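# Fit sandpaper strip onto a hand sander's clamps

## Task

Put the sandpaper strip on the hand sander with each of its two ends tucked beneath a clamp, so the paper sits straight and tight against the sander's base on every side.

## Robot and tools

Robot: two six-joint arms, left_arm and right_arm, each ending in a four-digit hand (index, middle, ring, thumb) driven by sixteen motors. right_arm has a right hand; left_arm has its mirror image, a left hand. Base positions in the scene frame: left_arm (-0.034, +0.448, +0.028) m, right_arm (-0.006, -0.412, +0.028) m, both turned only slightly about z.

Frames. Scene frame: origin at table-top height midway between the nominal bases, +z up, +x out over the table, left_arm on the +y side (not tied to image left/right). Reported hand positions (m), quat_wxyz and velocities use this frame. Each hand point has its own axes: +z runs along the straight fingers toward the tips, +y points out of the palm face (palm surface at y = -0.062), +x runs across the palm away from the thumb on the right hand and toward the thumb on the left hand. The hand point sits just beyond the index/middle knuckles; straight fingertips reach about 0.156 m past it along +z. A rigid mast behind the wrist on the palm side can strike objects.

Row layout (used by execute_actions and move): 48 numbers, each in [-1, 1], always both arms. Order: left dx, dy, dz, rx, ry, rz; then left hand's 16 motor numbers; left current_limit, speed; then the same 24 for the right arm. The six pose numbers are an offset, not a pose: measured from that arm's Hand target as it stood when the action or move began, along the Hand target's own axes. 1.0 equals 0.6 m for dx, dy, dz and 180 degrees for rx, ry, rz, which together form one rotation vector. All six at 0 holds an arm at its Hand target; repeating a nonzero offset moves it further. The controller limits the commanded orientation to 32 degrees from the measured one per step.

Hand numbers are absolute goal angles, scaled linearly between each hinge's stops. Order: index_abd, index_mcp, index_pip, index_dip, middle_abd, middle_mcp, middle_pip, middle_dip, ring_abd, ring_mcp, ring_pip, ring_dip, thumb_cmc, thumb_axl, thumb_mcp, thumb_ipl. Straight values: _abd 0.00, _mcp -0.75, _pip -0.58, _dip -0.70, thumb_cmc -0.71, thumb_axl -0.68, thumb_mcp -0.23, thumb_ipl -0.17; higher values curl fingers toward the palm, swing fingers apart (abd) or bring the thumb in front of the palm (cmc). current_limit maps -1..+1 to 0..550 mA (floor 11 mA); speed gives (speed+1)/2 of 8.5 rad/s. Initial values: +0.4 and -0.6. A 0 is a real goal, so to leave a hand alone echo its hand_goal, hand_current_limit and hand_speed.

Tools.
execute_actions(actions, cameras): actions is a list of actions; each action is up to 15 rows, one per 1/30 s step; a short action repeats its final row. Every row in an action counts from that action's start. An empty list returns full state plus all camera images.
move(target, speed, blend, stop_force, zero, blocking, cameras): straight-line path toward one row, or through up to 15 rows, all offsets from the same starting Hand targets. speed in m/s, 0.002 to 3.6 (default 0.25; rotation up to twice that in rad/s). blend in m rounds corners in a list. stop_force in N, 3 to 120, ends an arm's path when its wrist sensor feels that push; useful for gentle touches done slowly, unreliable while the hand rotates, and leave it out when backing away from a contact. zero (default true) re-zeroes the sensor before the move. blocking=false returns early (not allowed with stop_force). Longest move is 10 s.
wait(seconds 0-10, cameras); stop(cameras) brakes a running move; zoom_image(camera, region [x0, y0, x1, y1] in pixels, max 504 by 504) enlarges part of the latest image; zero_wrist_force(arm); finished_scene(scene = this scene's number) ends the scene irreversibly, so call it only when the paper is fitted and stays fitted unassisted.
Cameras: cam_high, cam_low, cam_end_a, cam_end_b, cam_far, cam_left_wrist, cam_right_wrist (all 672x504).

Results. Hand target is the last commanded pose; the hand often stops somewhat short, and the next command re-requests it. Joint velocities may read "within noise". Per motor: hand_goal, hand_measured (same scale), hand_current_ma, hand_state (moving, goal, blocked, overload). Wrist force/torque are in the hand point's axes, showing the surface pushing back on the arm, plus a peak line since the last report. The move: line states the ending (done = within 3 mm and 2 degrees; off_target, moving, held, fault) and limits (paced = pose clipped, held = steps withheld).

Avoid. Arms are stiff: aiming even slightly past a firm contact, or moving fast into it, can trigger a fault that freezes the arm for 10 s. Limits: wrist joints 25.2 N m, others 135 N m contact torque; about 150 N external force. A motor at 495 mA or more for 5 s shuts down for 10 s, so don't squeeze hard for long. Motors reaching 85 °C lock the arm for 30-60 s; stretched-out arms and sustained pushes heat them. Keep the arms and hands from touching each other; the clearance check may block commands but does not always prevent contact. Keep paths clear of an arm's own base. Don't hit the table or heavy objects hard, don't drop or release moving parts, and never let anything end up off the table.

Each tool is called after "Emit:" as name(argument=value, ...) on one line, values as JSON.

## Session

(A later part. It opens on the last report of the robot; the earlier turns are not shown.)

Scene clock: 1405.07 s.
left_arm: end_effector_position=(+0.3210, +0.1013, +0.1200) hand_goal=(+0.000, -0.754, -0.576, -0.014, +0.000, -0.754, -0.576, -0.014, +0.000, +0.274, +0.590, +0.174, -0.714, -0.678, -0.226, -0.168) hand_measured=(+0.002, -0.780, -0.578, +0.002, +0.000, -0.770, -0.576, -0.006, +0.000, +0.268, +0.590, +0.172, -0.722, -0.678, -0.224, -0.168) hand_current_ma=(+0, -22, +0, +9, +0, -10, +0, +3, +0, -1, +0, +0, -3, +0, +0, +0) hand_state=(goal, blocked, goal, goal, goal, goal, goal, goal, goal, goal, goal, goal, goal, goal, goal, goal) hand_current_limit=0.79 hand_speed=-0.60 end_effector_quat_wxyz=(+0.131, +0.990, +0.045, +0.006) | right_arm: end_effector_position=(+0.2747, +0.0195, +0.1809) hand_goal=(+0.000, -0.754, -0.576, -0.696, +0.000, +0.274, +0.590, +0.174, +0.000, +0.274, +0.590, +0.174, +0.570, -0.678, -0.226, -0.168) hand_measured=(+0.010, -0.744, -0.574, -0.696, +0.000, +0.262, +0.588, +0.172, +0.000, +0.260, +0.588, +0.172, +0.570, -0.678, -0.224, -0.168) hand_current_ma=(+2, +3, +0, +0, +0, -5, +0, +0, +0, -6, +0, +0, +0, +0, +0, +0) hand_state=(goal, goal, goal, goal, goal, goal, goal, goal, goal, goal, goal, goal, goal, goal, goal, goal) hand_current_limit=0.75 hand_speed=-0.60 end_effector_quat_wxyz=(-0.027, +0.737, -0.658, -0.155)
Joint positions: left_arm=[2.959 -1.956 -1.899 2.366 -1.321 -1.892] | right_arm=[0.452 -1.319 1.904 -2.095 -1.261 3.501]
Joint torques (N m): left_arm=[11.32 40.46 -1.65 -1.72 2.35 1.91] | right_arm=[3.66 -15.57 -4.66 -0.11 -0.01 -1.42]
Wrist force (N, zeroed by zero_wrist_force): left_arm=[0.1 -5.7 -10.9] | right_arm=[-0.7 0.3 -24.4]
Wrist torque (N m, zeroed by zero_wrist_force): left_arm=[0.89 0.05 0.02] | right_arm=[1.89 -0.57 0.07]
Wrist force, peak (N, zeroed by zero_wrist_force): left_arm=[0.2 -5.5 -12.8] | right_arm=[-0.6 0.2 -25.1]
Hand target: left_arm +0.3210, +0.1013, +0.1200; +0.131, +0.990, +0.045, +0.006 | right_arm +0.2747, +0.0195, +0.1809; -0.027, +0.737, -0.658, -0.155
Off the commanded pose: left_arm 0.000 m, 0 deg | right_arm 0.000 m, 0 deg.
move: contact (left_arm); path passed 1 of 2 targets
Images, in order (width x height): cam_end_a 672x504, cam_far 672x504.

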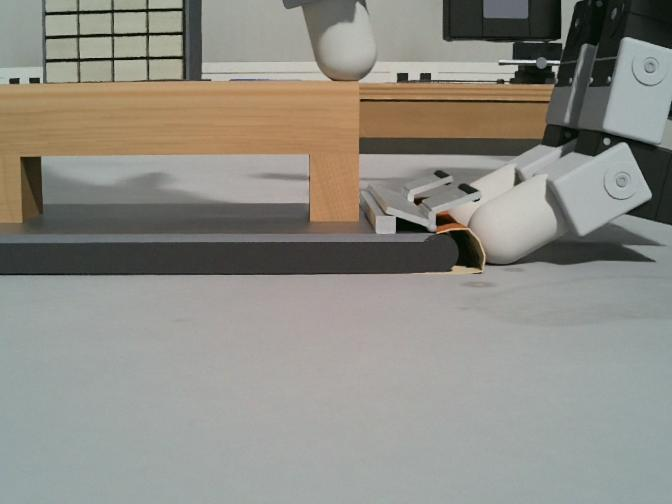

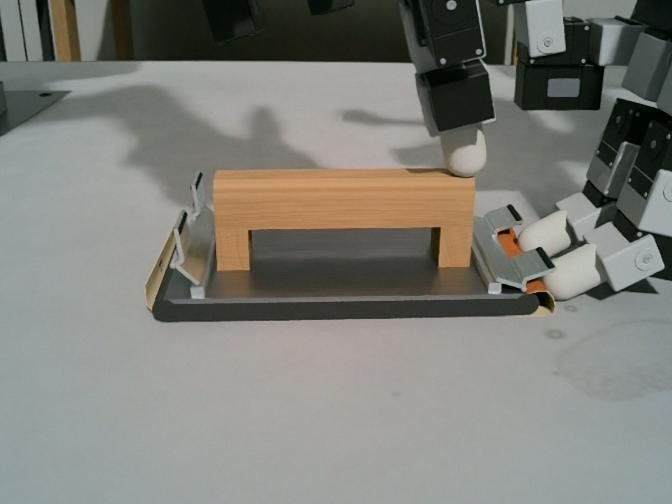

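Emit:
execute_actions(actions=[[[0,0,0,0,0,0, 0,-0.66,-0.47,0.08, 0,-0.66,-0.47,0.08, 0,0.274,0.590,0.174, -0.714,-0.678,-0.226,-0.168, 0.79,-0.92, 0,0,0,0,0,0, 0,-0.754,-0.576,-0.696, 0,0.274,0.590,0.174, 0,0.274,0.590,0.174, 0.570,-0.678,-0.226,-0.168, 0.75,-0.6]]], cameras=["cam_end_a"])

Emit:
zoom_image(camera="cam_end_a", region=[360, 130, 600, 300])

Emit:
move(target=[0,0.0026,-0.0097,0,0,0, 0,-0.64,-0.46,0.09, 0,-0.64,-0.46,0.09, 0,0.274,0.590,0.174, -0.714,-0.678,-0.226,-0.168, 0.79,-0.92, 0,0,0,0,0,0, 0,-0.754,-0.576,-0.696, 0,0.274,0.590,0.174, 0,0.274,0.590,0.174, 0.570,-0.678,-0.226,-0.168, 0.75,-0.6], speed=0.01, stop_force=18, cameras=["cam_end_a","cam_far"])

Emit:
zoom_image(camera="cam_end_a", region=[360, 130, 600, 300])

Scene clock: 1411.47 s.
left_arm: end_effector_position=(+0.3210, +0.1013, +0.1200) hand_goal=(+0.000, -0.660, -0.470, +0.080, +0.000, -0.660, -0.470, +0.080, +0.000, +0.274, +0.590, +0.174, -0.714, -0.678, -0.226, -0.168) hand_measured=(+0.002, -0.774, -0.542, +0.054, +0.000, -0.768, -0.544, +0.052, +0.000, +0.268, +0.590, +0.172, -0.722, -0.678, -0.224, -0.168) hand_current_ma=(+0, -285, -116, -21, +0, -261, -121, -23, +0, -1, +0, +0, -3, +0, +0, +0) hand_state=(goal, blocked, blocked, blocked, goal, blocked, blocked, blocked, goal, goal, goal, goal, goal, goal, goal, goal) hand_current_limit=0.79 hand_speed=-0.92 end_effector_quat_wxyz=(+0.131, +0.990, +0.045, +0.006) | right_arm: end_effector_position=(+0.2747, +0.0195, +0.1809) hand_goal=(+0.000, -0.754, -0.576, -0.696, +0.000, +0.274, +0.590, +0.174, +0.000, +0.274, +0.590, +0.174, +0.570, -0.678, -0.226, -0.168) hand_measured=(+0.010, -0.744, -0.574, -0.696, +0.000, +0.262, +0.588, +0.172, +0.000, +0.260, +0.588, +0.172, +0.570, -0.678, -0.224, -0.168) hand_current_ma=(+2, +3, +0, +0, +0, -5, +0, +0, +0, -6, +0, +0, +0, +0, +0, +0) hand_state=(goal, goal, goal, goal, goal, goal, goal, goal, goal, goal, goal, goal, goal, goal, goal, goal) hand_current_limit=0.75 hand_speed=-0.60 end_effector_quat_wxyz=(-0.027, +0.737, -0.658, -0.155)
Joint positions: left_arm=[2.959 -1.956 -1.899 2.366 -1.321 -1.892] | right_arm=[0.452 -1.319 1.904 -2.095 -1.261 3.501]
Joint torques (N m): left_arm=[10.15 40.93 4.99 -0.77 3.2 1.83] | right_arm=[4.84 -13.32 -4.44 -0.06 -0.02 -1.43]
Wrist force (N, zeroed by zero_wrist_force): left_arm=[0.4 -8.5 -2.0] | right_arm=[-0.9 0.1 -25.7]
Wrist torque (N m, zeroed by zero_wrist_force): left_arm=[0.59 -0.06 0.09] | right_arm=[1.90 -0.56 0.05]
Wrist force, peak (N, zeroed by zero_wrist_force): left_arm=[0.2 -5.3 -12.5] | right_arm=[-0.9 0.1 -25.7]
Hand target: left_arm +0.3210, +0.1013, +0.1200; +0.131, +0.990, +0.045, +0.006 | right_arm +0.2747, +0.0195, +0.1809; -0.027, +0.737, -0.658, -0.155
Off the commanded pose: left_arm 0.000 m, 0 deg | right_arm 0.000 m, 0 deg.
Images, in order (width x height): cam_end_a 672x504.

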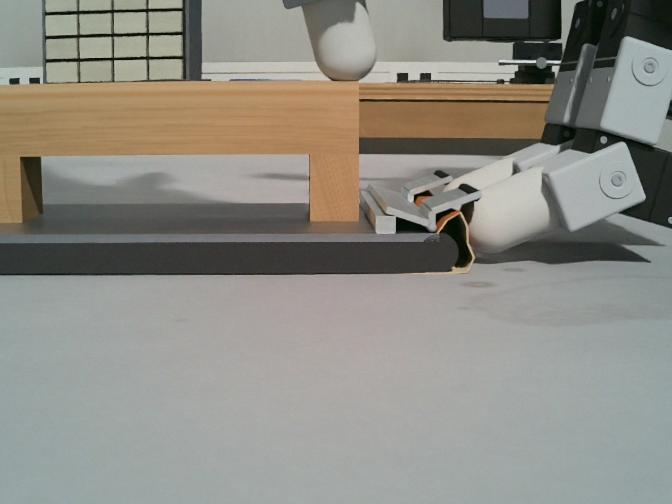

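Scaled by 2.100 from the camera's 672x504 image, which has a finer 960x720 frame.

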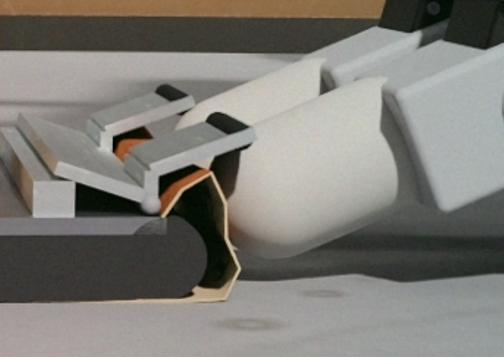

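Scene clock: 1412.97 s.
left_arm: end_effector_position=(+0.3210, +0.1013, +0.1260) hand_goal=(+0.000, -0.640, -0.460, +0.090, +0.000, -0.640, -0.460, +0.090, +0.000, +0.274, +0.590, +0.174, -0.714, -0.678, -0.226, -0.168) hand_measured=(+0.002, -0.784, -0.544, +0.044, -0.002, -0.776, -0.544, +0.036, +0.000, +0.268, +0.590, +0.172, -0.722, -0.678, -0.224, -0.168) hand_current_ma=(+0, -423, -148, -56, +0, -385, -152, -73, +0, -1, +0, +0, -3, +0, +0, +0) hand_state=(goal, blocked, blocked, blocked, goal, blocked, blocked, blocked, goal, goal, goal, goal, goal, goal, goal, goal) hand_current_limit=0.79 hand_speed=-0.92 end_effector_quat_wxyz=(+0.131, +0.990, +0.045, +0.006) | right_arm: end_effector_position=(+0.2747, +0.0195, +0.1809) hand_goal=(+0.000, -0.754, -0.576, -0.696, +0.000, +0.274, +0.590, +0.174, +0.000, +0.274, +0.590, +0.174, +0.570, -0.678, -0.226, -0.168) hand_measured=(+0.010, -0.744, -0.574, -0.696, +0.000, +0.262, +0.588, +0.172, +0.000, +0.260, +0.588, +0.172, +0.570, -0.678, -0.224, -0.168) hand_current_ma=(+2, +3, +0, +0, +0, -5, +0, +0, +0, -6, +0, +0, +0, +0, +0, +0) hand_state=(goal, goal, goal, goal, goal, goal, goal, goal, goal, goal, goal, goal, goal, goal, goal, goal) hand_current_limit=0.75 hand_speed=-0.60 end_effector_quat_wxyz=(-0.027, +0.737, -0.658, -0.155)
Joint positions: left_arm=[2.959 -1.947 -1.893 2.351 -1.321 -1.891] | right_arm=[0.452 -1.319 1.904 -2.095 -1.261 3.501]
Joint torques (N m): left_arm=[8.75 51.6 29.37 -3.36 3.93 1.96] | right_arm=[2.74 -12.9 -5.75 -0.09 0.08 -1.58]
Wrist force (N, zeroed by zero_wrist_force): left_arm=[0.5 -14.3 5.4] | right_arm=[-0.4 0.4 -27.2]
Wrist torque (N m, zeroed by zero_wrist_force): left_arm=[0.68 -0.05 0.09] | right_arm=[2.01 -0.61 0.09]
Wrist force, peak (N, zeroed by zero_wrist_force): left_arm=[0.4 -15.0 6.7] | right_arm=[-0.8 0.3 -27.4]
Hand target: left_arm +0.3210, +0.1013, +0.1260; +0.131, +0.990, +0.045, +0.006 | right_arm +0.2747, +0.0195, +0.1809; -0.027, +0.737, -0.658, -0.155
Off the commanded pose: left_arm 0.000 m, 0 deg | right_arm 0.000 m, 0 deg.
move: done
Images, in order (width x height): cam_end_a 672x504, cam_far 672x504.

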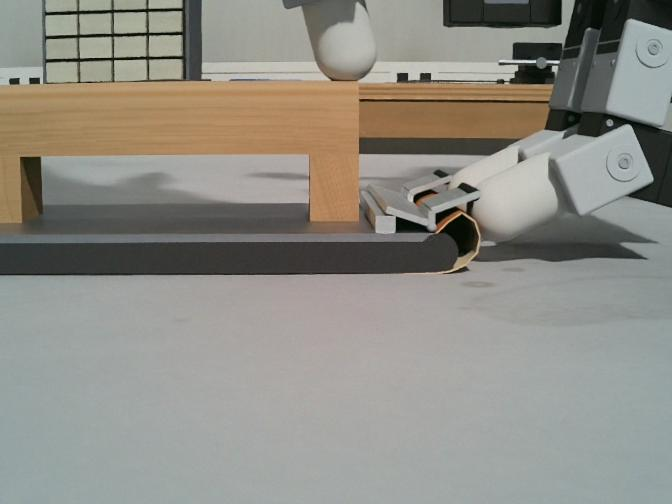

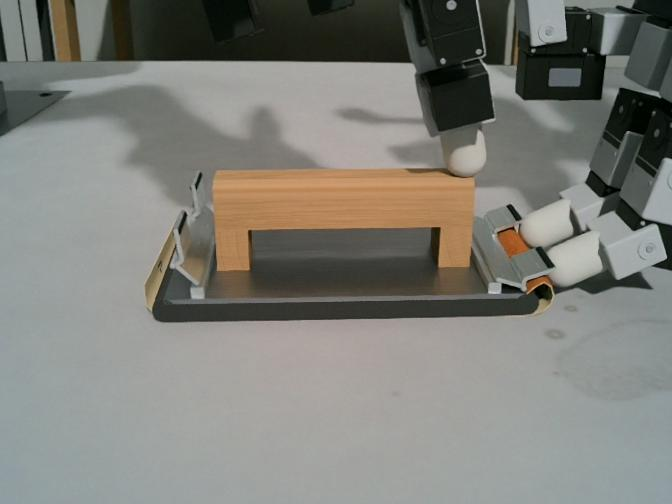

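Scaled by 2.100 from the camera's 672x504 image, which has a finer 960x720 frame.

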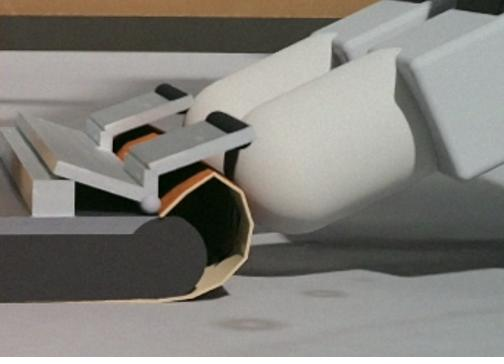

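Emit:
execute_actions(actions=[[[0,0,0,0,0,0, 0,-0.754,-0.576,-0.0145, 0,-0.754,-0.576,-0.0145, 0,0.274,0.590,0.174, -0.714,-0.678,-0.226,-0.168, 0.79,-0.8, 0,0,0,0,0,0, 0,-0.754,-0.576,-0.696, 0,0.274,0.590,0.174, 0,0.274,0.590,0.174, 0.570,-0.678,-0.226,-0.168, 0.75,-0.6]],[[0,0,0,0,0,0, 0,-0.754,-0.576,-0.0145, 0,-0.754,-0.576,-0.0145, 0,0.274,0.590,0.174, -0.714,-0.678,-0.226,-0.168, 0.79,-0.8, 0,0,0,0,0,0, 0,-0.754,-0.576,-0.696, 0,0.274,0.590,0.174, 0,0.274,0.590,0.174, 0.570,-0.678,-0.226,-0.168, 0.75,-0.6]]])

Emit:
move(target=[[0,-0.0142,0.0033,0,0,0, 0,-0.754,-0.576,-0.0145, 0,-0.754,-0.576,-0.0145, 0,0.274,0.590,0.174, -0.714,-0.678,-0.226,-0.168, 0.79,-0.8, 0,0,0,0,0,0, 0,-0.754,-0.576,-0.696, 0,0.274,0.590,0.174, 0,0.274,0.590,0.174, 0.570,-0.678,-0.226,-0.168, 0.75,-0.6],[0,0.0005,0.0109,0,0,0, 0,-0.754,-0.576,-0.0145, 0,-0.754,-0.576,-0.0145, 0,0.274,0.590,0.174, -0.714,-0.678,-0.226,-0.168, 0.79,-0.8, 0,0,0,0,0,0, 0,-0.754,-0.576,-0.696, 0,0.274,0.590,0.174, 0,0.274,0.590,0.174, 0.570,-0.678,-0.226,-0.168, 0.75,-0.6]], speed=0.02, stop_force=12, cameras=["cam_end_a"])

Emit:
zoom_image(camera="cam_end_a", region=[360, 130, 600, 300])

Scene clock: 1455.57 s.
left_arm: end_effector_position=(+0.3210, +0.1013, +0.1260) hand_goal=(+0.000, -0.754, -0.576, -0.014, +0.000, -0.754, -0.576, -0.014, +0.000, +0.274, +0.590, +0.174, -0.714, -0.678, -0.226, -0.168) hand_measured=(+0.002, -0.782, -0.580, -0.014, +0.000, -0.778, -0.582, -0.014, +0.000, +0.268, +0.590, +0.172, -0.722, -0.678, -0.224, -0.168) hand_current_ma=(+0, -26, -1, +0, +0, -21, -2, +0, +0, -1, +0, +0, -3, +0, +0, +0) hand_state=(goal, blocked, goal, goal, goal, blocked, goal, goal, goal, goal, goal, goal, goal, goal, goal, goal) hand_current_limit=0.79 hand_speed=-0.80 end_effector_quat_wxyz=(+0.131, +0.990, +0.045, +0.006) | right_arm: end_effector_position=(+0.2747, +0.0195, +0.1809) hand_goal=(+0.000, -0.754, -0.576, -0.696, +0.000, +0.274, +0.590, +0.174, +0.000, +0.274, +0.590, +0.174, +0.570, -0.678, -0.226, -0.168) hand_measured=(+0.010, -0.744, -0.574, -0.696, +0.000, +0.262, +0.588, +0.172, +0.000, +0.260, +0.588, +0.172, +0.570, -0.678, -0.224, -0.168) hand_current_ma=(+2, +3, +0, +0, +0, -5, +0, +0, +0, -6, +0, +0, +0, +0, +0, +0) hand_state=(goal, goal, goal, goal, goal, goal, goal, goal, goal, goal, goal, goal, goal, goal, goal, goal) hand_current_limit=0.75 hand_speed=-0.60 end_effector_quat_wxyz=(-0.027, +0.737, -0.658, -0.155)
Joint positions: left_arm=[2.959 -1.947 -1.893 2.351 -1.321 -1.891] | right_arm=[0.452 -1.319 1.904 -2.095 -1.261 3.501]
Joint torques (N m): left_arm=[7 25.89 7.71 -0.84 -0.26 0.35] | right_arm=[4.15 -11.22 -4.41 -0.03 0.09 -1.32]
Wrist force (N, zeroed by zero_wrist_force): left_arm=[0.4 -1.9 -2.7] | right_arm=[-0.8 0.4 -24.7]
Wrist torque (N m, zeroed by zero_wrist_force): left_arm=[0.26 -0.06 0.03] | right_arm=[1.85 -0.59 0.07]
Wrist force, peak (N, zeroed by zero_wrist_force): left_arm=[0.4 -14.9 6.6] | right_arm=[-0.7 0.3 -27.5]
Hand target: left_arm +0.3210, +0.1013, +0.1260; +0.131, +0.990, +0.045, +0.006 | right_arm +0.2747, +0.0195, +0.1809; -0.027, +0.737, -0.658, -0.155
Off the commanded pose: left_arm 0.000 m, 0 deg | right_arm 0.000 m, 0 deg.

Scene clock: 1457.50 s.
left_arm: end_effector_position=(+0.3212, +0.0994, +0.1198) hand_goal=(+0.000, -0.754, -0.576, -0.014, +0.000, -0.754, -0.576, -0.014, +0.000, +0.274, +0.590, +0.174, -0.714, -0.678, -0.226, -0.168) hand_measured=(+0.000, -0.778, -0.576, +0.004, +0.000, -0.782, -0.578, +0.012, +0.000, +0.268, +0.590, +0.172, -0.722, -0.678, -0.224, -0.168) hand_current_ma=(+0, -19, +0, +10, +0, -25, +0, +19, +0, -1, +0, +0, -3, +0, +0, +0) hand_state=(goal, blocked, goal, goal, goal, blocked, goal, blocked, goal, goal, goal, goal, goal, goal, goal, goal) hand_current_limit=0.79 hand_speed=-0.80 end_effector_quat_wxyz=(+0.131, +0.990, +0.045, +0.006) | right_arm: end_effector_position=(+0.2747, +0.0195, +0.1809) hand_goal=(+0.000, -0.754, -0.576, -0.696, +0.000, +0.274, +0.590, +0.174, +0.000, +0.274, +0.590, +0.174, +0.570, -0.678, -0.226, -0.168) hand_measured=(+0.010, -0.744, -0.574, -0.696, +0.000, +0.262, +0.588, +0.172, +0.000, +0.260, +0.588, +0.172, +0.570, -0.678, -0.224, -0.168) hand_current_ma=(+2, +3, +0, +0, +0, -5, +0, +0, +0, -6, +0, +0, +0, +0, +0, +0) hand_state=(goal, goal, goal, goal, goal, goal, goal, goal, goal, goal, goal, goal, goal, goal, goal, goal) hand_current_limit=0.75 hand_speed=-0.60 end_effector_quat_wxyz=(-0.027, +0.737, -0.658, -0.155)
Joint positions: left_arm=[2.953 -1.959 -1.895 2.366 -1.321 -1.897] | right_arm=[0.452 -1.319 1.904 -2.095 -1.261 3.501]
Joint torques (N m): left_arm=[-12.02 13.24 23.14 1.28 0.85 -1.57] | right_arm=[4.25 -7.84 -6.61 0.16 0.14 -1.34]
Wrist force (N, zeroed by zero_wrist_force): left_arm=[0.3 -7.4 -16.5] | right_arm=[-0.8 0.1 -24.1]
Wrist torque (N m, zeroed by zero_wrist_force): left_arm=[1.43 -0.06 0.07] | right_arm=[1.85 -0.55 0.05]
Wrist force, peak (N, zeroed by zero_wrist_force): left_arm=[0.5 -7.2 -17.6] | right_arm=[-1.2 0.4 -25.0]
Hand target: left_arm +0.3212, +0.0994, +0.1198; +0.131, +0.990, +0.045, +0.006 | right_arm +0.2747, +0.0195, +0.1809; -0.027, +0.737, -0.658, -0.155
Off the commanded pose: left_arm 0.000 m, 0 deg | right_arm 0.000 m, 0 deg.
move: done
Images, in order (width x height): cam_end_a 672x504.

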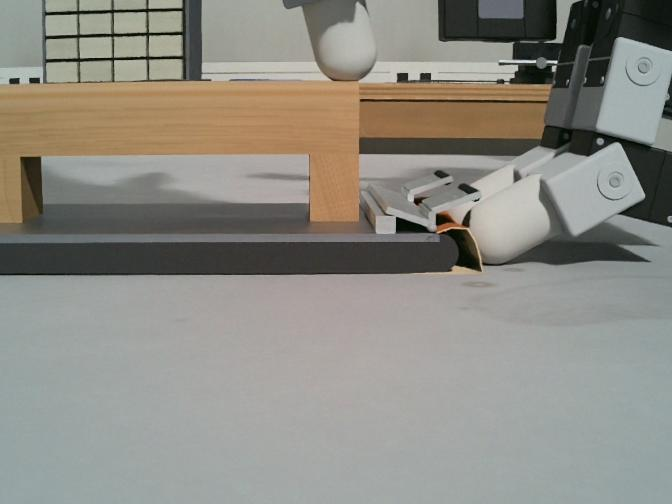

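Scaled by 2.100 from the camera's 672x504 image, which has a finer 960x720 frame.

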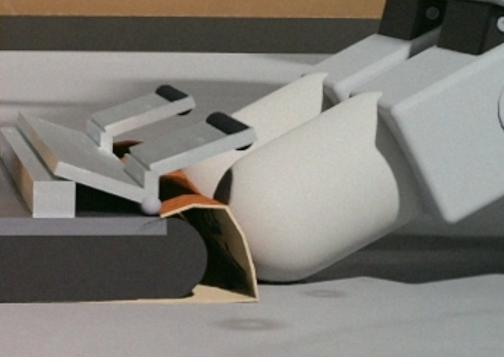

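Emit:
execute_actions(actions=[[[0,0,0,0,0,0, 0,-0.69,-0.47,0.13, 0,-0.69,-0.47,0.13, 0,0.274,0.590,0.174, -0.714,-0.678,-0.226,-0.168, 0.79,-0.9, 0,0,0,0,0,0, 0,-0.754,-0.576,-0.696, 0,0.274,0.590,0.174, 0,0.274,0.590,0.174, 0.570,-0.678,-0.226,-0.168, 0.75,-0.6]]], cameras=["cam_end_a"])

Emit:
zoom_image(camera="cam_end_a", region=[360, 130, 600, 300])

Scene clock: 1462.93 s.
left_arm: end_effector_position=(+0.3212, +0.0994, +0.1197) hand_goal=(+0.000, -0.690, -0.470, +0.130, +0.000, -0.690, -0.470, +0.130, +0.000, +0.274, +0.590, +0.174, -0.714, -0.678, -0.226, -0.168) hand_measured=(+0.002, -0.782, -0.548, +0.078, +0.000, -0.782, -0.540, +0.076, +0.000, +0.268, +0.590, +0.172, -0.722, -0.678, -0.224, -0.168) hand_current_ma=(+0, -194, -134, -68, +0, -195, -112, -73, +0, -1, +0, +0, -3, +0, +0, +0) hand_state=(goal, blocked, blocked, blocked, goal, blocked, blocked, blocked, goal, goal, goal, goal, goal, goal, goal, goal) hand_current_limit=0.79 hand_speed=-0.90 end_effector_quat_wxyz=(+0.131, +0.990, +0.045, +0.006) | right_arm: end_effector_position=(+0.2747, +0.0195, +0.1809) hand_goal=(+0.000, -0.754, -0.576, -0.696, +0.000, +0.274, +0.590, +0.174, +0.000, +0.274, +0.590, +0.174, +0.570, -0.678, -0.226, -0.168) hand_measured=(+0.010, -0.744, -0.574, -0.696, +0.000, +0.262, +0.588, +0.172, +0.000, +0.260, +0.588, +0.172, +0.570, -0.678, -0.224, -0.168) hand_current_ma=(+2, +3, +0, +0, +0, -5, +0, +0, +0, -6, +0, +0, +0, +0, +0, +0) hand_state=(goal, goal, goal, goal, goal, goal, goal, goal, goal, goal, goal, goal, goal, goal, goal, goal) hand_current_limit=0.75 hand_speed=-0.60 end_effector_quat_wxyz=(-0.027, +0.737, -0.658, -0.155)
Joint positions: left_arm=[2.953 -1.959 -1.895 2.366 -1.321 -1.897] | right_arm=[0.452 -1.319 1.904 -2.095 -1.261 3.501]
Joint torques (N m): left_arm=[-9.1 27.63 24.62 -1.67 3.06 -1.13] | right_arm=[5.06 -7.83 -5.74 -0.05 0.09 -1.44]
Wrist force (N, zeroed by zero_wrist_force): left_arm=[0.1 -10.4 0.3] | right_arm=[-0.7 0.4 -26.1]
Wrist torque (N m, zeroed by zero_wrist_force): left_arm=[0.64 -0.08 0.09] | right_arm=[1.99 -0.56 0.07]
Wrist force, peak (N, zeroed by zero_wrist_force): left_arm=[0.7 -7.0 -17.8] | right_arm=[-0.6 0.4 -26.4]
Hand target: left_arm +0.3212, +0.0994, +0.1198; +0.131, +0.990, +0.045, +0.006 | right_arm +0.2747, +0.0195, +0.1809; -0.027, +0.737, -0.658, -0.155
Off the commanded pose: left_arm 0.000 m, 0 deg | right_arm 0.000 m, 0 deg.
Images, in order (width x height): cam_end_a 672x504.

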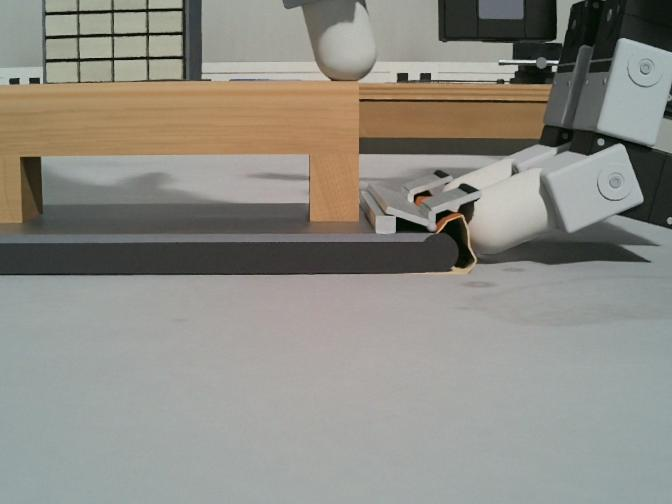

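Scaled by 2.100 from the camera's 672x504 image, which has a finer 960x720 frame.

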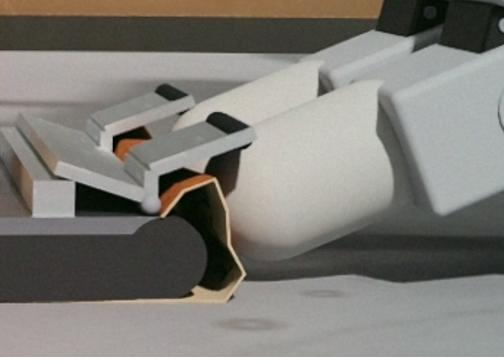

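Emit:
move(target=[0,0.0026,-0.0097,0,0,0, 0,-0.69,-0.45,0.17, 0,-0.69,-0.45,0.17, 0,0.274,0.590,0.174, -0.714,-0.678,-0.226,-0.168, 0.79,-0.9, 0,0,0,0,0,0, 0,-0.754,-0.576,-0.696, 0,0.274,0.590,0.174, 0,0.274,0.590,0.174, 0.570,-0.678,-0.226,-0.168, 0.75,-0.6], speed=0.01, stop_force=20, cameras=["cam_end_a"])

Emit:
zoom_image(camera="cam_end_a", region=[360, 130, 600, 300])

Scene clock: 1469.17 s.
left_arm: end_effector_position=(+0.3212, +0.0994, +0.1258) hand_goal=(+0.000, -0.690, -0.450, +0.170, +0.000, -0.690, -0.450, +0.170, +0.000, +0.274, +0.590, +0.174, -0.714, -0.678, -0.226, -0.168) hand_measured=(+0.002, -0.810, -0.548, +0.102, +0.000, -0.808, -0.540, +0.092, +0.000, +0.268, +0.590, +0.172, -0.722, -0.678, -0.224, -0.168) hand_current_ma=(+0, -312, -198, -104, +0, -297, -171, -133, +0, -1, +0, +0, -3, +0, +0, +0) hand_state=(goal, blocked, blocked, blocked, goal, blocked, blocked, blocked, goal, goal, goal, goal, goal, goal, goal, goal) hand_current_limit=0.79 hand_speed=-0.90 end_effector_quat_wxyz=(+0.131, +0.990, +0.045, +0.006) | right_arm: end_effector_position=(+0.2747, +0.0195, +0.1809) hand_goal=(+0.000, -0.754, -0.576, -0.696, +0.000, +0.274, +0.590, +0.174, +0.000, +0.274, +0.590, +0.174, +0.570, -0.678, -0.226, -0.168) hand_measured=(+0.010, -0.744, -0.574, -0.696, +0.000, +0.262, +0.588, +0.172, +0.000, +0.260, +0.588, +0.172, +0.570, -0.678, -0.224, -0.168) hand_current_ma=(+2, +3, +0, +0, +0, -5, +0, +0, +0, -6, +0, +0, +0, +0, +0, +0) hand_state=(goal, goal, goal, goal, goal, goal, goal, goal, goal, goal, goal, goal, goal, goal, goal, goal) hand_current_limit=0.75 hand_speed=-0.60 end_effector_quat_wxyz=(-0.027, +0.737, -0.658, -0.155)
Joint positions: left_arm=[2.953 -1.949 -1.89 2.351 -1.321 -1.897] | right_arm=[0.452 -1.319 1.904 -2.095 -1.261 3.501]
Joint torques (N m): left_arm=[9.23 50.61 28.97 -3.16 5.27 0.8] | right_arm=[3.83 -8.28 -4.56 0.14 0.14 -1.35]
Wrist force (N, zeroed by zero_wrist_force): left_arm=[0.5 -12.6 4.2] | right_arm=[-0.6 0.4 -27.0]
Wrist torque (N m, zeroed by zero_wrist_force): left_arm=[0.58 -0.03 0.10] | right_arm=[2.00 -0.56 0.09]
Wrist force, peak (N, zeroed by zero_wrist_force): left_arm=[0.6 -13.3 5.2] | right_arm=[-0.5 0.6 -27.1]
Hand target: left_arm +0.3212, +0.0994, +0.1258; +0.131, +0.990, +0.045, +0.006 | right_arm +0.2747, +0.0195, +0.1809; -0.027, +0.737, -0.658, -0.155
Off the commanded pose: left_arm 0.000 m, 0 deg | right_arm 0.000 m, 0 deg.
move: done
Images, in order (width x height): cam_end_a 672x504.

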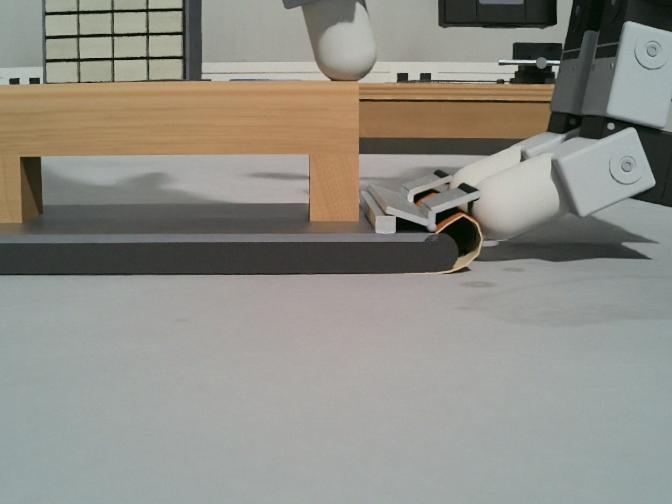

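Scaled by 2.100 from the camera's 672x504 image, which has a finer 960x720 frame.

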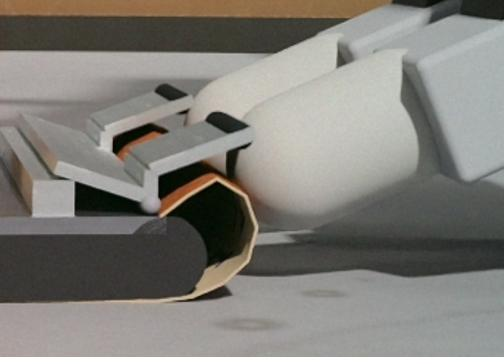

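Emit:
execute_actions(actions=[[[0,0,0,0,0,0, 0,-0.79,-0.58,-0.0145, 0,-0.79,-0.58,-0.0145, 0,0.274,0.590,0.174, -0.714,-0.678,-0.226,-0.168, 0.79,-0.8, 0,0,0,0,0,0, 0,-0.754,-0.576,-0.696, 0,0.274,0.590,0.174, 0,0.274,0.590,0.174, 0.570,-0.678,-0.226,-0.168, 0.75,-0.6]],[[0,0,0,0,0,0, 0,-0.79,-0.58,-0.0145, 0,-0.79,-0.58,-0.0145, 0,0.274,0.590,0.174, -0.714,-0.678,-0.226,-0.168, 0.79,-0.8, 0,0,0,0,0,0, 0,-0.754,-0.576,-0.696, 0,0.274,0.590,0.174, 0,0.274,0.590,0.174, 0.570,-0.678,-0.226,-0.168, 0.75,-0.6]]])

Emit:
move(target=[0,-0.0408,-0.0282,0,0,0, 0,-0.79,-0.58,-0.0145, 0,-0.79,-0.58,-0.0145, 0,0.274,0.590,0.174, -0.714,-0.678,-0.226,-0.168, 0.79,-0.6, 0,0,0,0,0,0, 0,-0.754,-0.576,-0.696, 0,0.274,0.590,0.174, 0,0.274,0.590,0.174, 0.570,-0.678,-0.226,-0.168, 0.75,-0.6], speed=0.05)

Emit:
move(target=[0,-0.0159,-0.0443,-0.1667,0,0, 0,-1,-1,0.348, 0,-1,-1,0.348, 0,0.274,0.590,0.174, -0.714,-0.678,-0.226,-0.168, 0.79,-0.6, 0,0,0,0,0,0, 0,-0.754,-0.576,-0.696, 0,0.274,0.590,0.174, 0,0.274,0.590,0.174, 0.570,-0.678,-0.226,-0.168, 0.75,-0.6], speed=0.05, cameras=["cam_end_a","cam_far"])

Emit:
zoom_image(camera="cam_end_a", region=[360, 130, 600, 300])

Scene clock: 1501.50 s.
left_arm: end_effector_position=(+0.3212, +0.0994, +0.1258) hand_goal=(+0.000, -0.790, -0.580, -0.014, +0.000, -0.790, -0.580, -0.014, +0.000, +0.274, +0.590, +0.174, -0.714, -0.678, -0.226, -0.168) hand_measured=(+0.002, -0.800, -0.580, -0.010, +0.000, -0.804, -0.582, -0.010, +0.000, +0.268, +0.590, +0.172, -0.722, -0.678, -0.224, -0.168) hand_current_ma=(+0, -4, +0, +1, +0, -8, +0, +1, +0, -1, +0, +0, -3, +0, +0, +0) hand_state=(goal, goal, goal, goal, goal, goal, goal, goal, goal, goal, goal, goal, goal, goal, goal, goal) hand_current_limit=0.79 hand_speed=-0.80 end_effector_quat_wxyz=(+0.131, +0.990, +0.045, +0.006) | right_arm: end_effector_position=(+0.2747, +0.0195, +0.1809) hand_goal=(+0.000, -0.754, -0.576, -0.696, +0.000, +0.274, +0.590, +0.174, +0.000, +0.274, +0.590, +0.174, +0.570, -0.678, -0.226, -0.168) hand_measured=(+0.010, -0.744, -0.574, -0.696, +0.000, +0.262, +0.588, +0.172, +0.000, +0.260, +0.588, +0.172, +0.570, -0.678, -0.224, -0.168) hand_current_ma=(+2, +3, +0, +0, +0, -5, +0, +0, +0, -6, +0, +0, +0, +0, +0, +0) hand_state=(goal, goal, goal, goal, goal, goal, goal, goal, goal, goal, goal, goal, goal, goal, goal, goal) hand_current_limit=0.75 hand_speed=-0.60 end_effector_quat_wxyz=(-0.027, +0.737, -0.658, -0.155)
Joint positions: left_arm=[2.953 -1.949 -1.889 2.351 -1.321 -1.897] | right_arm=[0.452 -1.319 1.904 -2.095 -1.261 3.501]
Joint torques (N m): left_arm=[9.24 27.79 8.99 -3.22 -0.37 1.85] | right_arm=[5.19 -9.65 -5.46 0.31 0.18 -1.45]
Wrist force (N, zeroed by zero_wrist_force): left_arm=[0.6 -1.2 -2.2] | right_arm=[-0.9 0.3 -24.4]
Wrist torque (N m, zeroed by zero_wrist_force): left_arm=[0.16 -0.05 0.07] | right_arm=[1.84 -0.57 0.06]
Wrist force, peak (N, zeroed by zero_wrist_force): left_arm=[0.5 -13.2 5.6] | right_arm=[-0.5 0.4 -27.1]
Hand target: left_arm +0.3212, +0.0994, +0.1258; +0.131, +0.990, +0.045, +0.006 | right_arm +0.2747, +0.0195, +0.1809; -0.027, +0.737, -0.658, -0.155
Off the commanded pose: left_arm 0.000 m, 0 deg | right_arm 0.000 m, 0 deg.

Scene clock: 1502.60 s.
left_arm: end_effector_position=(+0.3186, +0.1272, +0.1357) hand_goal=(+0.000, -0.790, -0.580, -0.014, +0.000, -0.790, -0.580, -0.014, +0.000, +0.274, +0.590, +0.174, -0.714, -0.678, -0.226, -0.168) hand_measured=(+0.002, -0.796, -0.580, -0.012, +0.000, -0.794, -0.582, -0.012, +0.000, +0.268, +0.590, +0.172, -0.722, -0.678, -0.224, -0.168) hand_current_ma=(+0, -1, +0, +0, +0, -1, +0, +0, +0, -1, +0, +0, -2, +0, +0, +0) hand_state=(goal, goal, goal, goal, goal, goal, goal, goal, goal, goal, goal, goal, goal, goal, goal, goal) hand_current_limit=0.79 hand_speed=-0.60 end_effector_quat_wxyz=(+0.131, +0.990, +0.045, +0.006) | right_arm: end_effector_position=(+0.2747, +0.0195, +0.1809) hand_goal=(+0.000, -0.754, -0.576, -0.696, +0.000, +0.274, +0.590, +0.174, +0.000, +0.274, +0.590, +0.174, +0.570, -0.678, -0.226, -0.168) hand_measured=(+0.010, -0.744, -0.574, -0.696, +0.000, +0.262, +0.588, +0.172, +0.000, +0.260, +0.588, +0.172, +0.570, -0.678, -0.224, -0.168) hand_current_ma=(+2, +3, +0, +0, +0, -5, +0, +0, +0, -6, +0, +0, +0, +0, +0, +0) hand_state=(goal, goal, goal, goal, goal, goal, goal, goal, goal, goal, goal, goal, goal, goal, goal, goal) hand_current_limit=0.75 hand_speed=-0.60 end_effector_quat_wxyz=(-0.027, +0.737, -0.658, -0.155)
Joint positions: left_arm=[3.03 -1.902 -1.933 2.328 -1.315 -1.818] | right_arm=[0.452 -1.319 1.904 -2.095 -1.261 3.501]
Joint torques (N m): left_arm=[13.85 44.37 0.06 -3.8 2.43 1.94] | right_arm=[4.4 -8.92 -5.14 0.15 0.02 -1.3]
Wrist force (N, zeroed by zero_wrist_force): left_arm=[0.7 -0.4 -1.0] | right_arm=[-1.0 0.3 -24.3]
Wrist torque (N m, zeroed by zero_wrist_force): left_arm=[0.05 -0.05 -0.07] | right_arm=[1.85 -0.55 0.05]
Wrist force, peak (N, zeroed by zero_wrist_force): left_arm=[0.6 -0.7 -2.1] | right_arm=[-1.1 0.3 -25.1]
Hand target: left_arm +0.3186, +0.1273, +0.1358; +0.131, +0.990, +0.045, +0.006 | right_arm +0.2747, +0.0195, +0.1809; -0.027, +0.737, -0.658, -0.155
Off the commanded pose: left_arm 0.000 m, 0 deg | right_arm 0.000 m, 0 deg.
move: done

Scene clock: 1508.30 s.
left_arm: end_effector_position=(+0.3171, +0.1433, +0.1589) hand_goal=(+0.000, -1.000, -1.000, +0.348, +0.000, -1.000, -1.000, +0.348, +0.000, +0.274, +0.590, +0.174, -0.714, -0.678, -0.226, -0.168) hand_measured=(+0.002, -1.000, -0.998, +0.344, +0.000, -1.000, -0.998, +0.344, +0.000, +0.268, +0.590, +0.172, -0.722, -0.678, -0.224, -0.168) hand_current_ma=(+0, +0, +0, -1, +0, +0, +0, -1, +0, -1, +0, +0, -2, +0, +0, +0) hand_state=(goal, goal, goal, goal, goal, goal, goal, goal, goal, goal, goal, goal, goal, goal, goal, goal) hand_current_limit=0.79 hand_speed=-0.60 end_effector_quat_wxyz=(+0.383, +0.923, +0.042, +0.018) | right_arm: end_effector_position=(+0.2747, +0.0195, +0.1809) hand_goal=(+0.000, -0.754, -0.576, -0.696, +0.000, +0.274, +0.590, +0.174, +0.000, +0.274, +0.590, +0.174, +0.570, -0.678, -0.226, -0.168) hand_measured=(+0.010, -0.744, -0.574, -0.696, +0.000, +0.262, +0.588, +0.172, +0.000, +0.260, +0.588, +0.172, +0.570, -0.678, -0.224, -0.168) hand_current_ma=(+2, +3, +0, +0, +0, -5, +0, +0, +0, -6, +0, +0, +0, +0, +0, +0) hand_state=(goal, goal, goal, goal, goal, goal, goal, goal, goal, goal, goal, goal, goal, goal, goal, goal) hand_current_limit=0.75 hand_speed=-0.60 end_effector_quat_wxyz=(-0.027, +0.737, -0.658, -0.155)
Joint positions: left_arm=[3.338 -1.986 -2.134 2.481 -0.787 -1.474] | right_arm=[0.452 -1.319 1.904 -2.095 -1.261 3.501]
Joint torques (N m): left_arm=[12.85 14.85 -3.75 -0.8 3.03 1.67] | right_arm=[4.24 -10.2 -6.13 0.16 0.16 -1.24]
Wrist force (N, zeroed by zero_wrist_force): left_arm=[0.3 0.3 0.2] | right_arm=[-0.8 0.3 -23.7]
Wrist torque (N m, zeroed by zero_wrist_force): left_arm=[0.01 -0.03 0.02] | right_arm=[1.84 -0.58 0.06]
Wrist force, peak (N, zeroed by zero_wrist_force): left_arm=[0.7 -0.7 -1.5] | right_arm=[-0.9 0.3 -25.2]
Hand target: left_arm +0.3171, +0.1433, +0.1589; +0.383, +0.923, +0.042, +0.018 | right_arm +0.2747, +0.0195, +0.1809; -0.027, +0.737, -0.658, -0.155
Off the commanded pose: left_arm 0.000 m, 0 deg | right_arm 0.000 m, 0 deg.
move: done
Images, in order (width x height): cam_end_a 672x504, cam_far 672x504.

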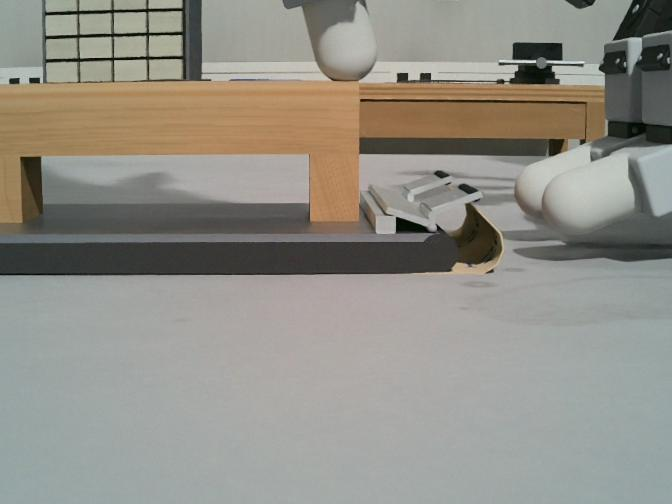

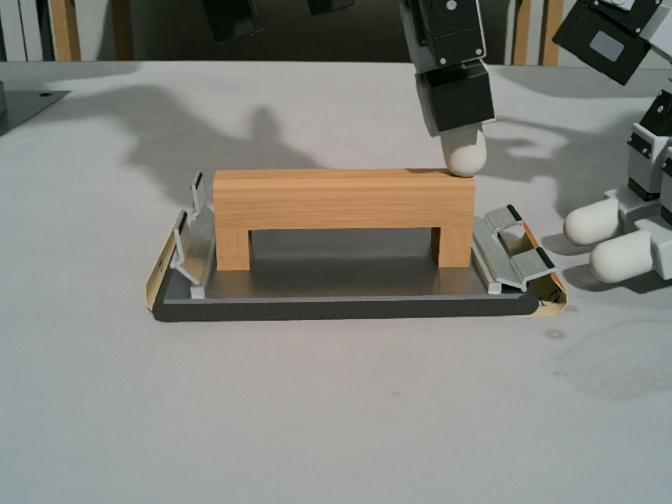

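Scaled by 2.100 from the camera's 672x504 image, which has a finer 960x720 frame.

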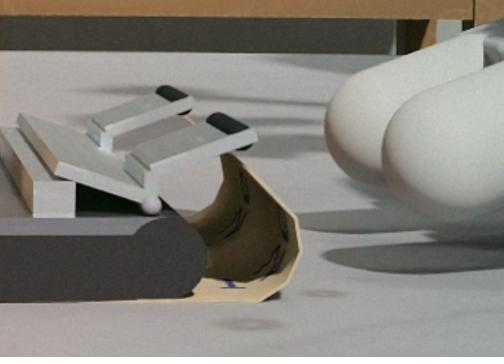

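Emit:
move(target=[[0,0.0041,0.0265,0,0,0, 0,-1,-1,0.348, 0,-1,-1,0.348, 0,0.274,0.590,0.174, -0.714,-0.678,-0.226,-0.168, 0.79,-0.6, 0,0,0,0,0,0, 0,-0.754,-0.576,-0.696, 0,0.274,0.590,0.174, 0,0.274,0.590,0.174, 0.570,-0.678,-0.226,-0.168, 0.75,-0.6],[0,0.0206,0.0442,0,0,0, 0,-1,-1,0.348, 0,-1,-1,0.348, 0,0.274,0.590,0.174, -0.714,-0.678,-0.226,-0.168, 0.79,-0.6, 0,0,0,0,0,0, 0,-0.754,-0.576,-0.696, 0,0.274,0.590,0.174, 0,0.274,0.590,0.174, 0.570,-0.678,-0.226,-0.168, 0.75,-0.6]], speed=0.02, stop_force=10, cameras=["cam_end_a","cam_far"])

Emit:
zoom_image(camera="cam_end_a", region=[360, 130, 600, 300])

Scene clock: 1517.50 s.
left_arm: end_effector_position=(+0.3194, +0.1181, +0.1491) hand_goal=(+0.000, -1.000, -1.000, +0.348, +0.000, -1.000, -1.000, +0.348, +0.000, +0.274, +0.590, +0.174, -0.714, -0.678, -0.226, -0.168) hand_measured=(+0.002, -1.000, -1.000, +0.358, +0.000, -1.000, -1.000, +0.360, +0.000, +0.268, +0.590, +0.172, -0.722, -0.678, -0.224, -0.168) hand_current_ma=(+0, +0, +0, +5, +0, +0, +0, +6, +0, -1, +0, +0, -2, +0, +0, +0) hand_state=(goal, goal, goal, goal, goal, goal, goal, goal, goal, goal, goal, goal, goal, goal, goal, goal) hand_current_limit=0.79 hand_speed=-0.60 end_effector_quat_wxyz=(+0.383, +0.923, +0.042, +0.018) | right_arm: end_effector_position=(+0.2747, +0.0195, +0.1809) hand_goal=(+0.000, -0.754, -0.576, -0.696, +0.000, +0.274, +0.590, +0.174, +0.000, +0.274, +0.590, +0.174, +0.570, -0.678, -0.226, -0.168) hand_measured=(+0.010, -0.744, -0.574, -0.696, +0.000, +0.262, +0.588, +0.172, +0.000, +0.260, +0.588, +0.172, +0.570, -0.678, -0.224, -0.168) hand_current_ma=(+2, +3, +0, +0, +0, -5, +0, +0, +0, -6, +0, +0, +0, +0, +0, +0) hand_state=(goal, goal, goal, goal, goal, goal, goal, goal, goal, goal, goal, goal, goal, goal, goal, goal) hand_current_limit=0.75 hand_speed=-0.60 end_effector_quat_wxyz=(-0.027, +0.737, -0.658, -0.155)
Joint positions: left_arm=[3.252 -2.006 -2.104 2.556 -0.784 -1.594] | right_arm=[0.452 -1.319 1.904 -2.095 -1.261 3.501]
Joint torques (N m): left_arm=[11.5 19.29 -4.49 -3.6 3 1.82] | right_arm=[5.52 -9.49 -5.54 0.08 0.07 -1.42]
Wrist force (N, zeroed by zero_wrist_force): left_arm=[0.1 1.4 -7.3] | right_arm=[-0.8 0.3 -24.8]
Wrist torque (N m, zeroed by zero_wrist_force): left_arm=[0.72 -0.04 0.02] | right_arm=[1.87 -0.57 0.06]
Wrist force, peak (N, zeroed by zero_wrist_force): left_arm=[-0.2 -1.0 -14.7] | right_arm=[-1.1 0.4 -25.1]
Hand target: left_arm +0.3194, +0.1181, +0.1491; +0.383, +0.923, +0.042, +0.018 (not the last commanded pose) | right_arm +0.2747, +0.0195, +0.1809; -0.027, +0.737, -0.658, -0.155
Off the commanded pose: left_arm 0.002 m, 0 deg | right_arm 0.000 m, 0 deg.
move: contact (left_arm); path passed 1 of 2 targets
Images, in order (width x height): cam_end_a 672x504, cam_far 672x504.

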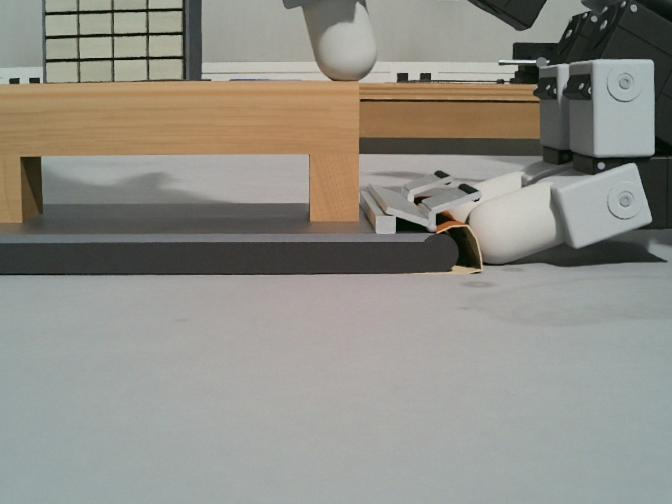

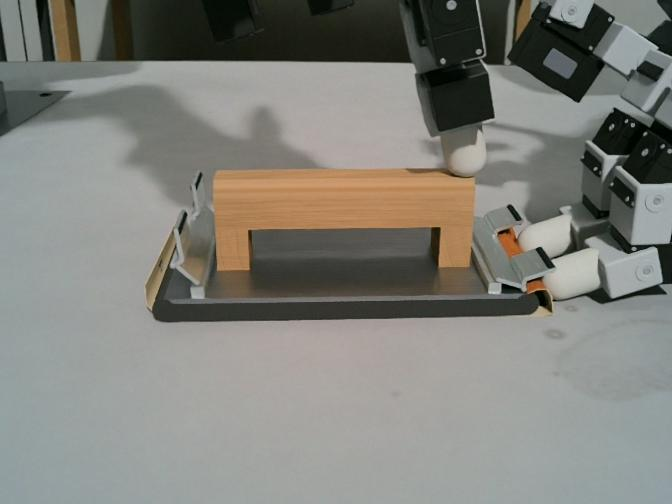

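Scaled by 2.100 from the camera's 672x504 image, which has a finer 960x720 frame.

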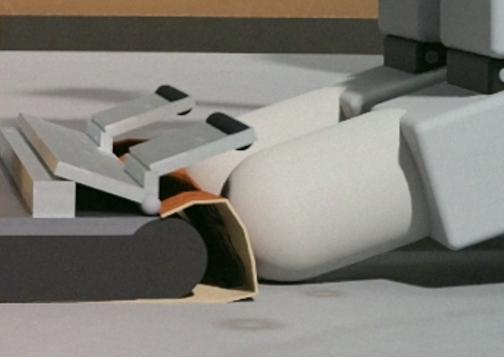

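Emit:
execute_actions(actions=[[[0,0,0,0,0,0, 0,-1,-1,0.50, 0,-1,-1,0.50, 0,0.274,0.590,0.174, -0.714,-0.678,-0.226,-0.168, 0.79,-0.92, 0,0,0,0,0,0, 0,-0.754,-0.576,-0.696, 0,0.274,0.590,0.174, 0,0.274,0.590,0.174, 0.570,-0.678,-0.226,-0.168, 0.75,-0.6]],[[0,0,0,0,0,0, 0,-1,-1,0.50, 0,-1,-1,0.50, 0,0.274,0.590,0.174, -0.714,-0.678,-0.226,-0.168, 0.79,-0.92, 0,0,0,0,0,0, 0,-0.754,-0.576,-0.696, 0,0.274,0.590,0.174, 0,0.274,0.590,0.174, 0.570,-0.678,-0.226,-0.168, 0.75,-0.6]]], cameras=["cam_end_a","cam_far"])

Emit:
zoom_image(camera="cam_end_a", region=[360, 130, 600, 300])

Scene clock: 1523.13 s.
left_arm: end_effector_position=(+0.3194, +0.1181, +0.1491) hand_goal=(+0.000, -1.000, -1.000, +0.500, +0.000, -1.000, -1.000, +0.500, +0.000, +0.274, +0.590, +0.174, -0.714, -0.678, -0.226, -0.168) hand_measured=(+0.002, -1.000, -1.000, +0.464, +0.000, -1.000, -1.000, +0.474, +0.000, +0.268, +0.590, +0.172, -0.722, -0.678, -0.224, -0.168) hand_current_ma=(+0, +0, +0, -34, +0, +0, +0, -19, +0, -1, +0, +0, -2, +0, +0, +0) hand_state=(goal, goal, goal, blocked, goal, goal, goal, blocked, goal, goal, goal, goal, goal, goal, goal, goal) hand_current_limit=0.79 hand_speed=-0.92 end_effector_quat_wxyz=(+0.383, +0.923, +0.042, +0.018) | right_arm: end_effector_position=(+0.2747, +0.0195, +0.1809) hand_goal=(+0.000, -0.754, -0.576, -0.696, +0.000, +0.274, +0.590, +0.174, +0.000, +0.274, +0.590, +0.174, +0.570, -0.678, -0.226, -0.168) hand_measured=(+0.010, -0.744, -0.574, -0.696, +0.000, +0.262, +0.588, +0.172, +0.000, +0.260, +0.588, +0.172, +0.570, -0.678, -0.224, -0.168) hand_current_ma=(+2, +3, +0, +0, +0, -5, +0, +0, +0, -6, +0, +0, +0, +0, +0, +0) hand_state=(goal, goal, goal, goal, goal, goal, goal, goal, goal, goal, goal, goal, goal, goal, goal, goal) hand_current_limit=0.75 hand_speed=-0.60 end_effector_quat_wxyz=(-0.027, +0.737, -0.658, -0.155)
Joint positions: left_arm=[3.252 -2.006 -2.104 2.556 -0.784 -1.594] | right_arm=[0.452 -1.319 1.904 -2.095 -1.261 3.501]
Joint torques (N m): left_arm=[9.14 36.59 -1.02 -3.44 3.01 1.8] | right_arm=[4 -9.37 -6.39 0.16 0.28 -1.49]
Wrist force (N, zeroed by zero_wrist_force): left_arm=[0.4 -7.2 -1.8] | right_arm=[-0.6 0.2 -24.9]
Wrist torque (N m, zeroed by zero_wrist_force): left_arm=[0.62 -0.07 0.04] | right_arm=[1.93 -0.57 0.08]
Wrist force, peak (N, zeroed by zero_wrist_force): left_arm=[0.0 1.8 -7.9] | right_arm=[-0.8 0.1 -25.8]
Hand target: left_arm +0.3194, +0.1181, +0.1491; +0.383, +0.923, +0.042, +0.018 | right_arm +0.2747, +0.0195, +0.1809; -0.027, +0.737, -0.658, -0.155
Off the commanded pose: left_arm 0.000 m, 0 deg | right_arm 0.000 m, 0 deg.
Images, in order (width x height): cam_end_a 672x504, cam_far 672x504.

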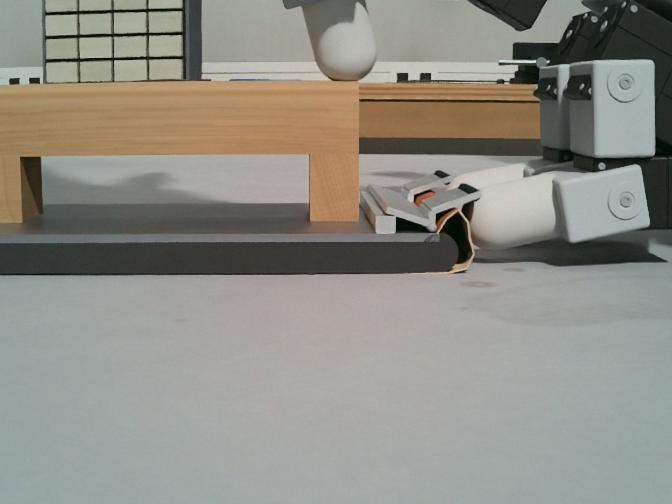

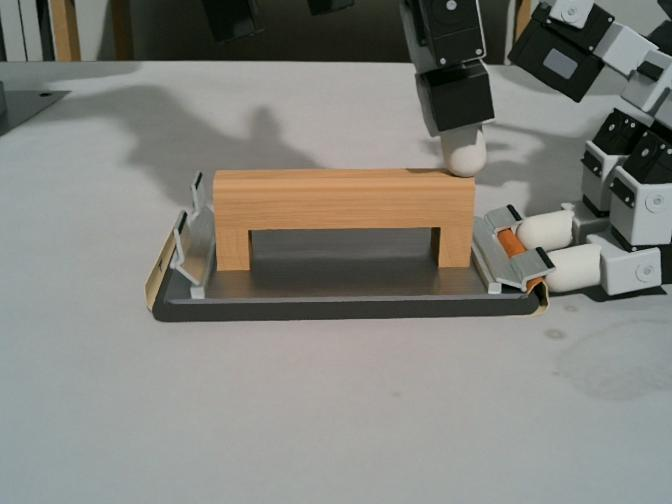

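Scaled by 2.100 from the camera's 672x504 image, which has a finer 960x720 frame.

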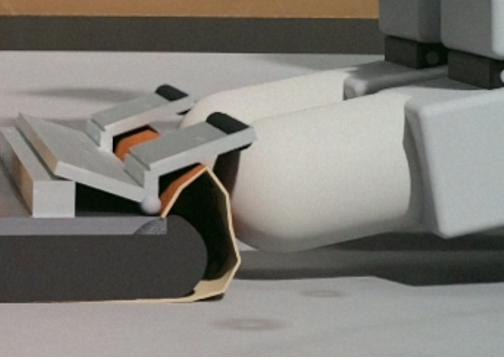

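Emit:
execute_actions(actions=[[[0,0,0,0,0,0, 0,-1,-1,0.64, 0,-1,-1,0.64, 0,0.274,0.590,0.174, -0.714,-0.678,-0.226,-0.168, 0.79,-0.92, 0,0,0,0,0,0, 0,-0.754,-0.576,-0.696, 0,0.274,0.590,0.174, 0,0.274,0.590,0.174, 0.570,-0.678,-0.226,-0.168, 0.75,-0.6]],[[0,0,0,0,0,0, 0,-1,-1,0.64, 0,-1,-1,0.64, 0,0.274,0.590,0.174, -0.714,-0.678,-0.226,-0.168, 0.79,-0.92, 0,0,0,0,0,0, 0,-0.754,-0.576,-0.696, 0,0.274,0.590,0.174, 0,0.274,0.590,0.174, 0.570,-0.678,-0.226,-0.168, 0.75,-0.6]]], cameras=["cam_end_a","cam_far"])

Emit:
zoom_image(camera="cam_end_a", region=[360, 130, 600, 300])

Scene clock: 1528.77 s.
left_arm: end_effector_position=(+0.3194, +0.1181, +0.1491) hand_goal=(+0.000, -1.000, -1.000, +0.640, +0.000, -1.000, -1.000, +0.640, +0.000, +0.274, +0.590, +0.174, -0.714, -0.678, -0.226, -0.168) hand_measured=(+0.002, -1.002, -1.000, +0.512, +0.000, -1.002, -1.000, +0.522, +0.000, +0.268, +0.590, +0.172, -0.722, -0.678, -0.224, -0.168) hand_current_ma=(+0, +0, +0, -315, +0, +0, +0, -276, +0, -1, +0, +0, -2, +0, +0, +0) hand_state=(goal, goal, goal, blocked, goal, goal, goal, blocked, goal, goal, goal, goal, goal, goal, goal, goal) hand_current_limit=0.79 hand_speed=-0.92 end_effector_quat_wxyz=(+0.383, +0.923, +0.042, +0.018) | right_arm: end_effector_position=(+0.2747, +0.0195, +0.1809) hand_goal=(+0.000, -0.754, -0.576, -0.696, +0.000, +0.274, +0.590, +0.174, +0.000, +0.274, +0.590, +0.174, +0.570, -0.678, -0.226, -0.168) hand_measured=(+0.010, -0.744, -0.574, -0.696, +0.000, +0.262, +0.588, +0.172, +0.000, +0.260, +0.588, +0.172, +0.570, -0.678, -0.224, -0.168) hand_current_ma=(+2, +3, +0, +0, +0, -5, +0, +0, +0, -6, +0, +0, +0, +0, +0, +0) hand_state=(goal, goal, goal, goal, goal, goal, goal, goal, goal, goal, goal, goal, goal, goal, goal, goal) hand_current_limit=0.75 hand_speed=-0.60 end_effector_quat_wxyz=(-0.027, +0.737, -0.658, -0.155)
Joint positions: left_arm=[3.252 -2.006 -2.104 2.556 -0.784 -1.594] | right_arm=[0.452 -1.319 1.904 -2.095 -1.261 3.501]
Joint torques (N m): left_arm=[-1.49 37.47 7.5 -3.57 8.43 1.74] | right_arm=[5.45 -9.69 -5.77 0.14 0.06 -1.38]
Wrist force (N, zeroed by zero_wrist_force): left_arm=[0.3 -19.7 2.1] | right_arm=[-0.6 0.2 -26.9]
Wrist torque (N m, zeroed by zero_wrist_force): left_arm=[1.03 -0.07 0.06] | right_arm=[2.05 -0.59 0.07]
Wrist force, peak (N, zeroed by zero_wrist_force): left_arm=[0.4 -20.2 2.0] | right_arm=[-0.9 0.3 -28.2]
Hand target: left_arm +0.3194, +0.1181, +0.1491; +0.383, +0.923, +0.042, +0.018 | right_arm +0.2747, +0.0195, +0.1809; -0.027, +0.737, -0.658, -0.155
Off the commanded pose: left_arm 0.000 m, 0 deg | right_arm 0.000 m, 0 deg.
Images, in order (width x height): cam_end_a 672x504, cam_far 672x504.

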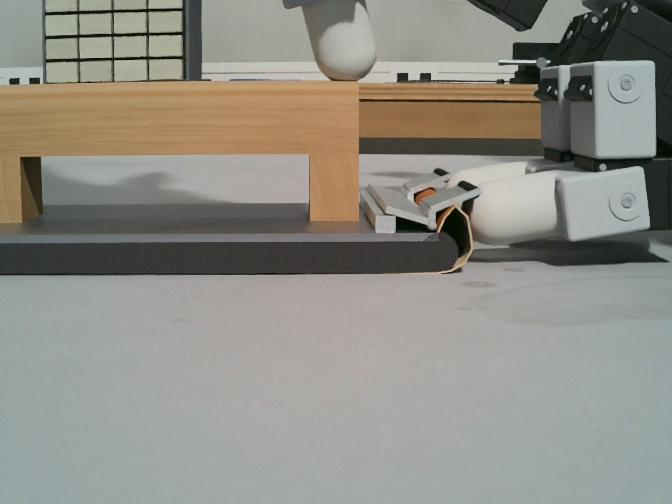

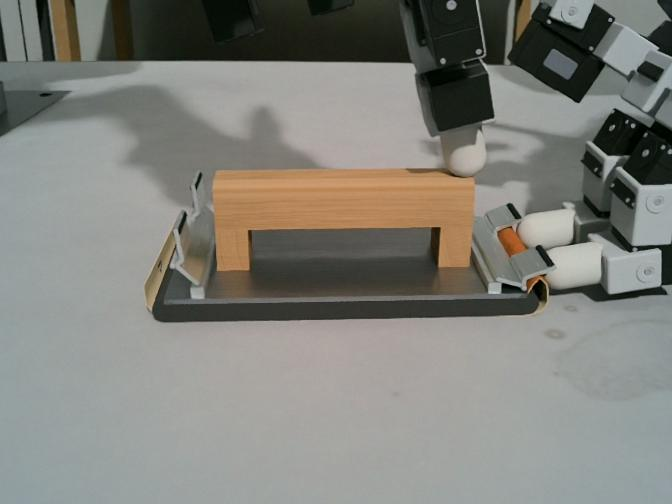

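Scaled by 2.100 from the camera's 672x504 image, which has a finer 960x720 frame.

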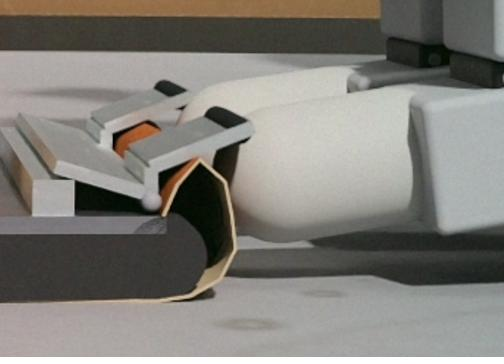

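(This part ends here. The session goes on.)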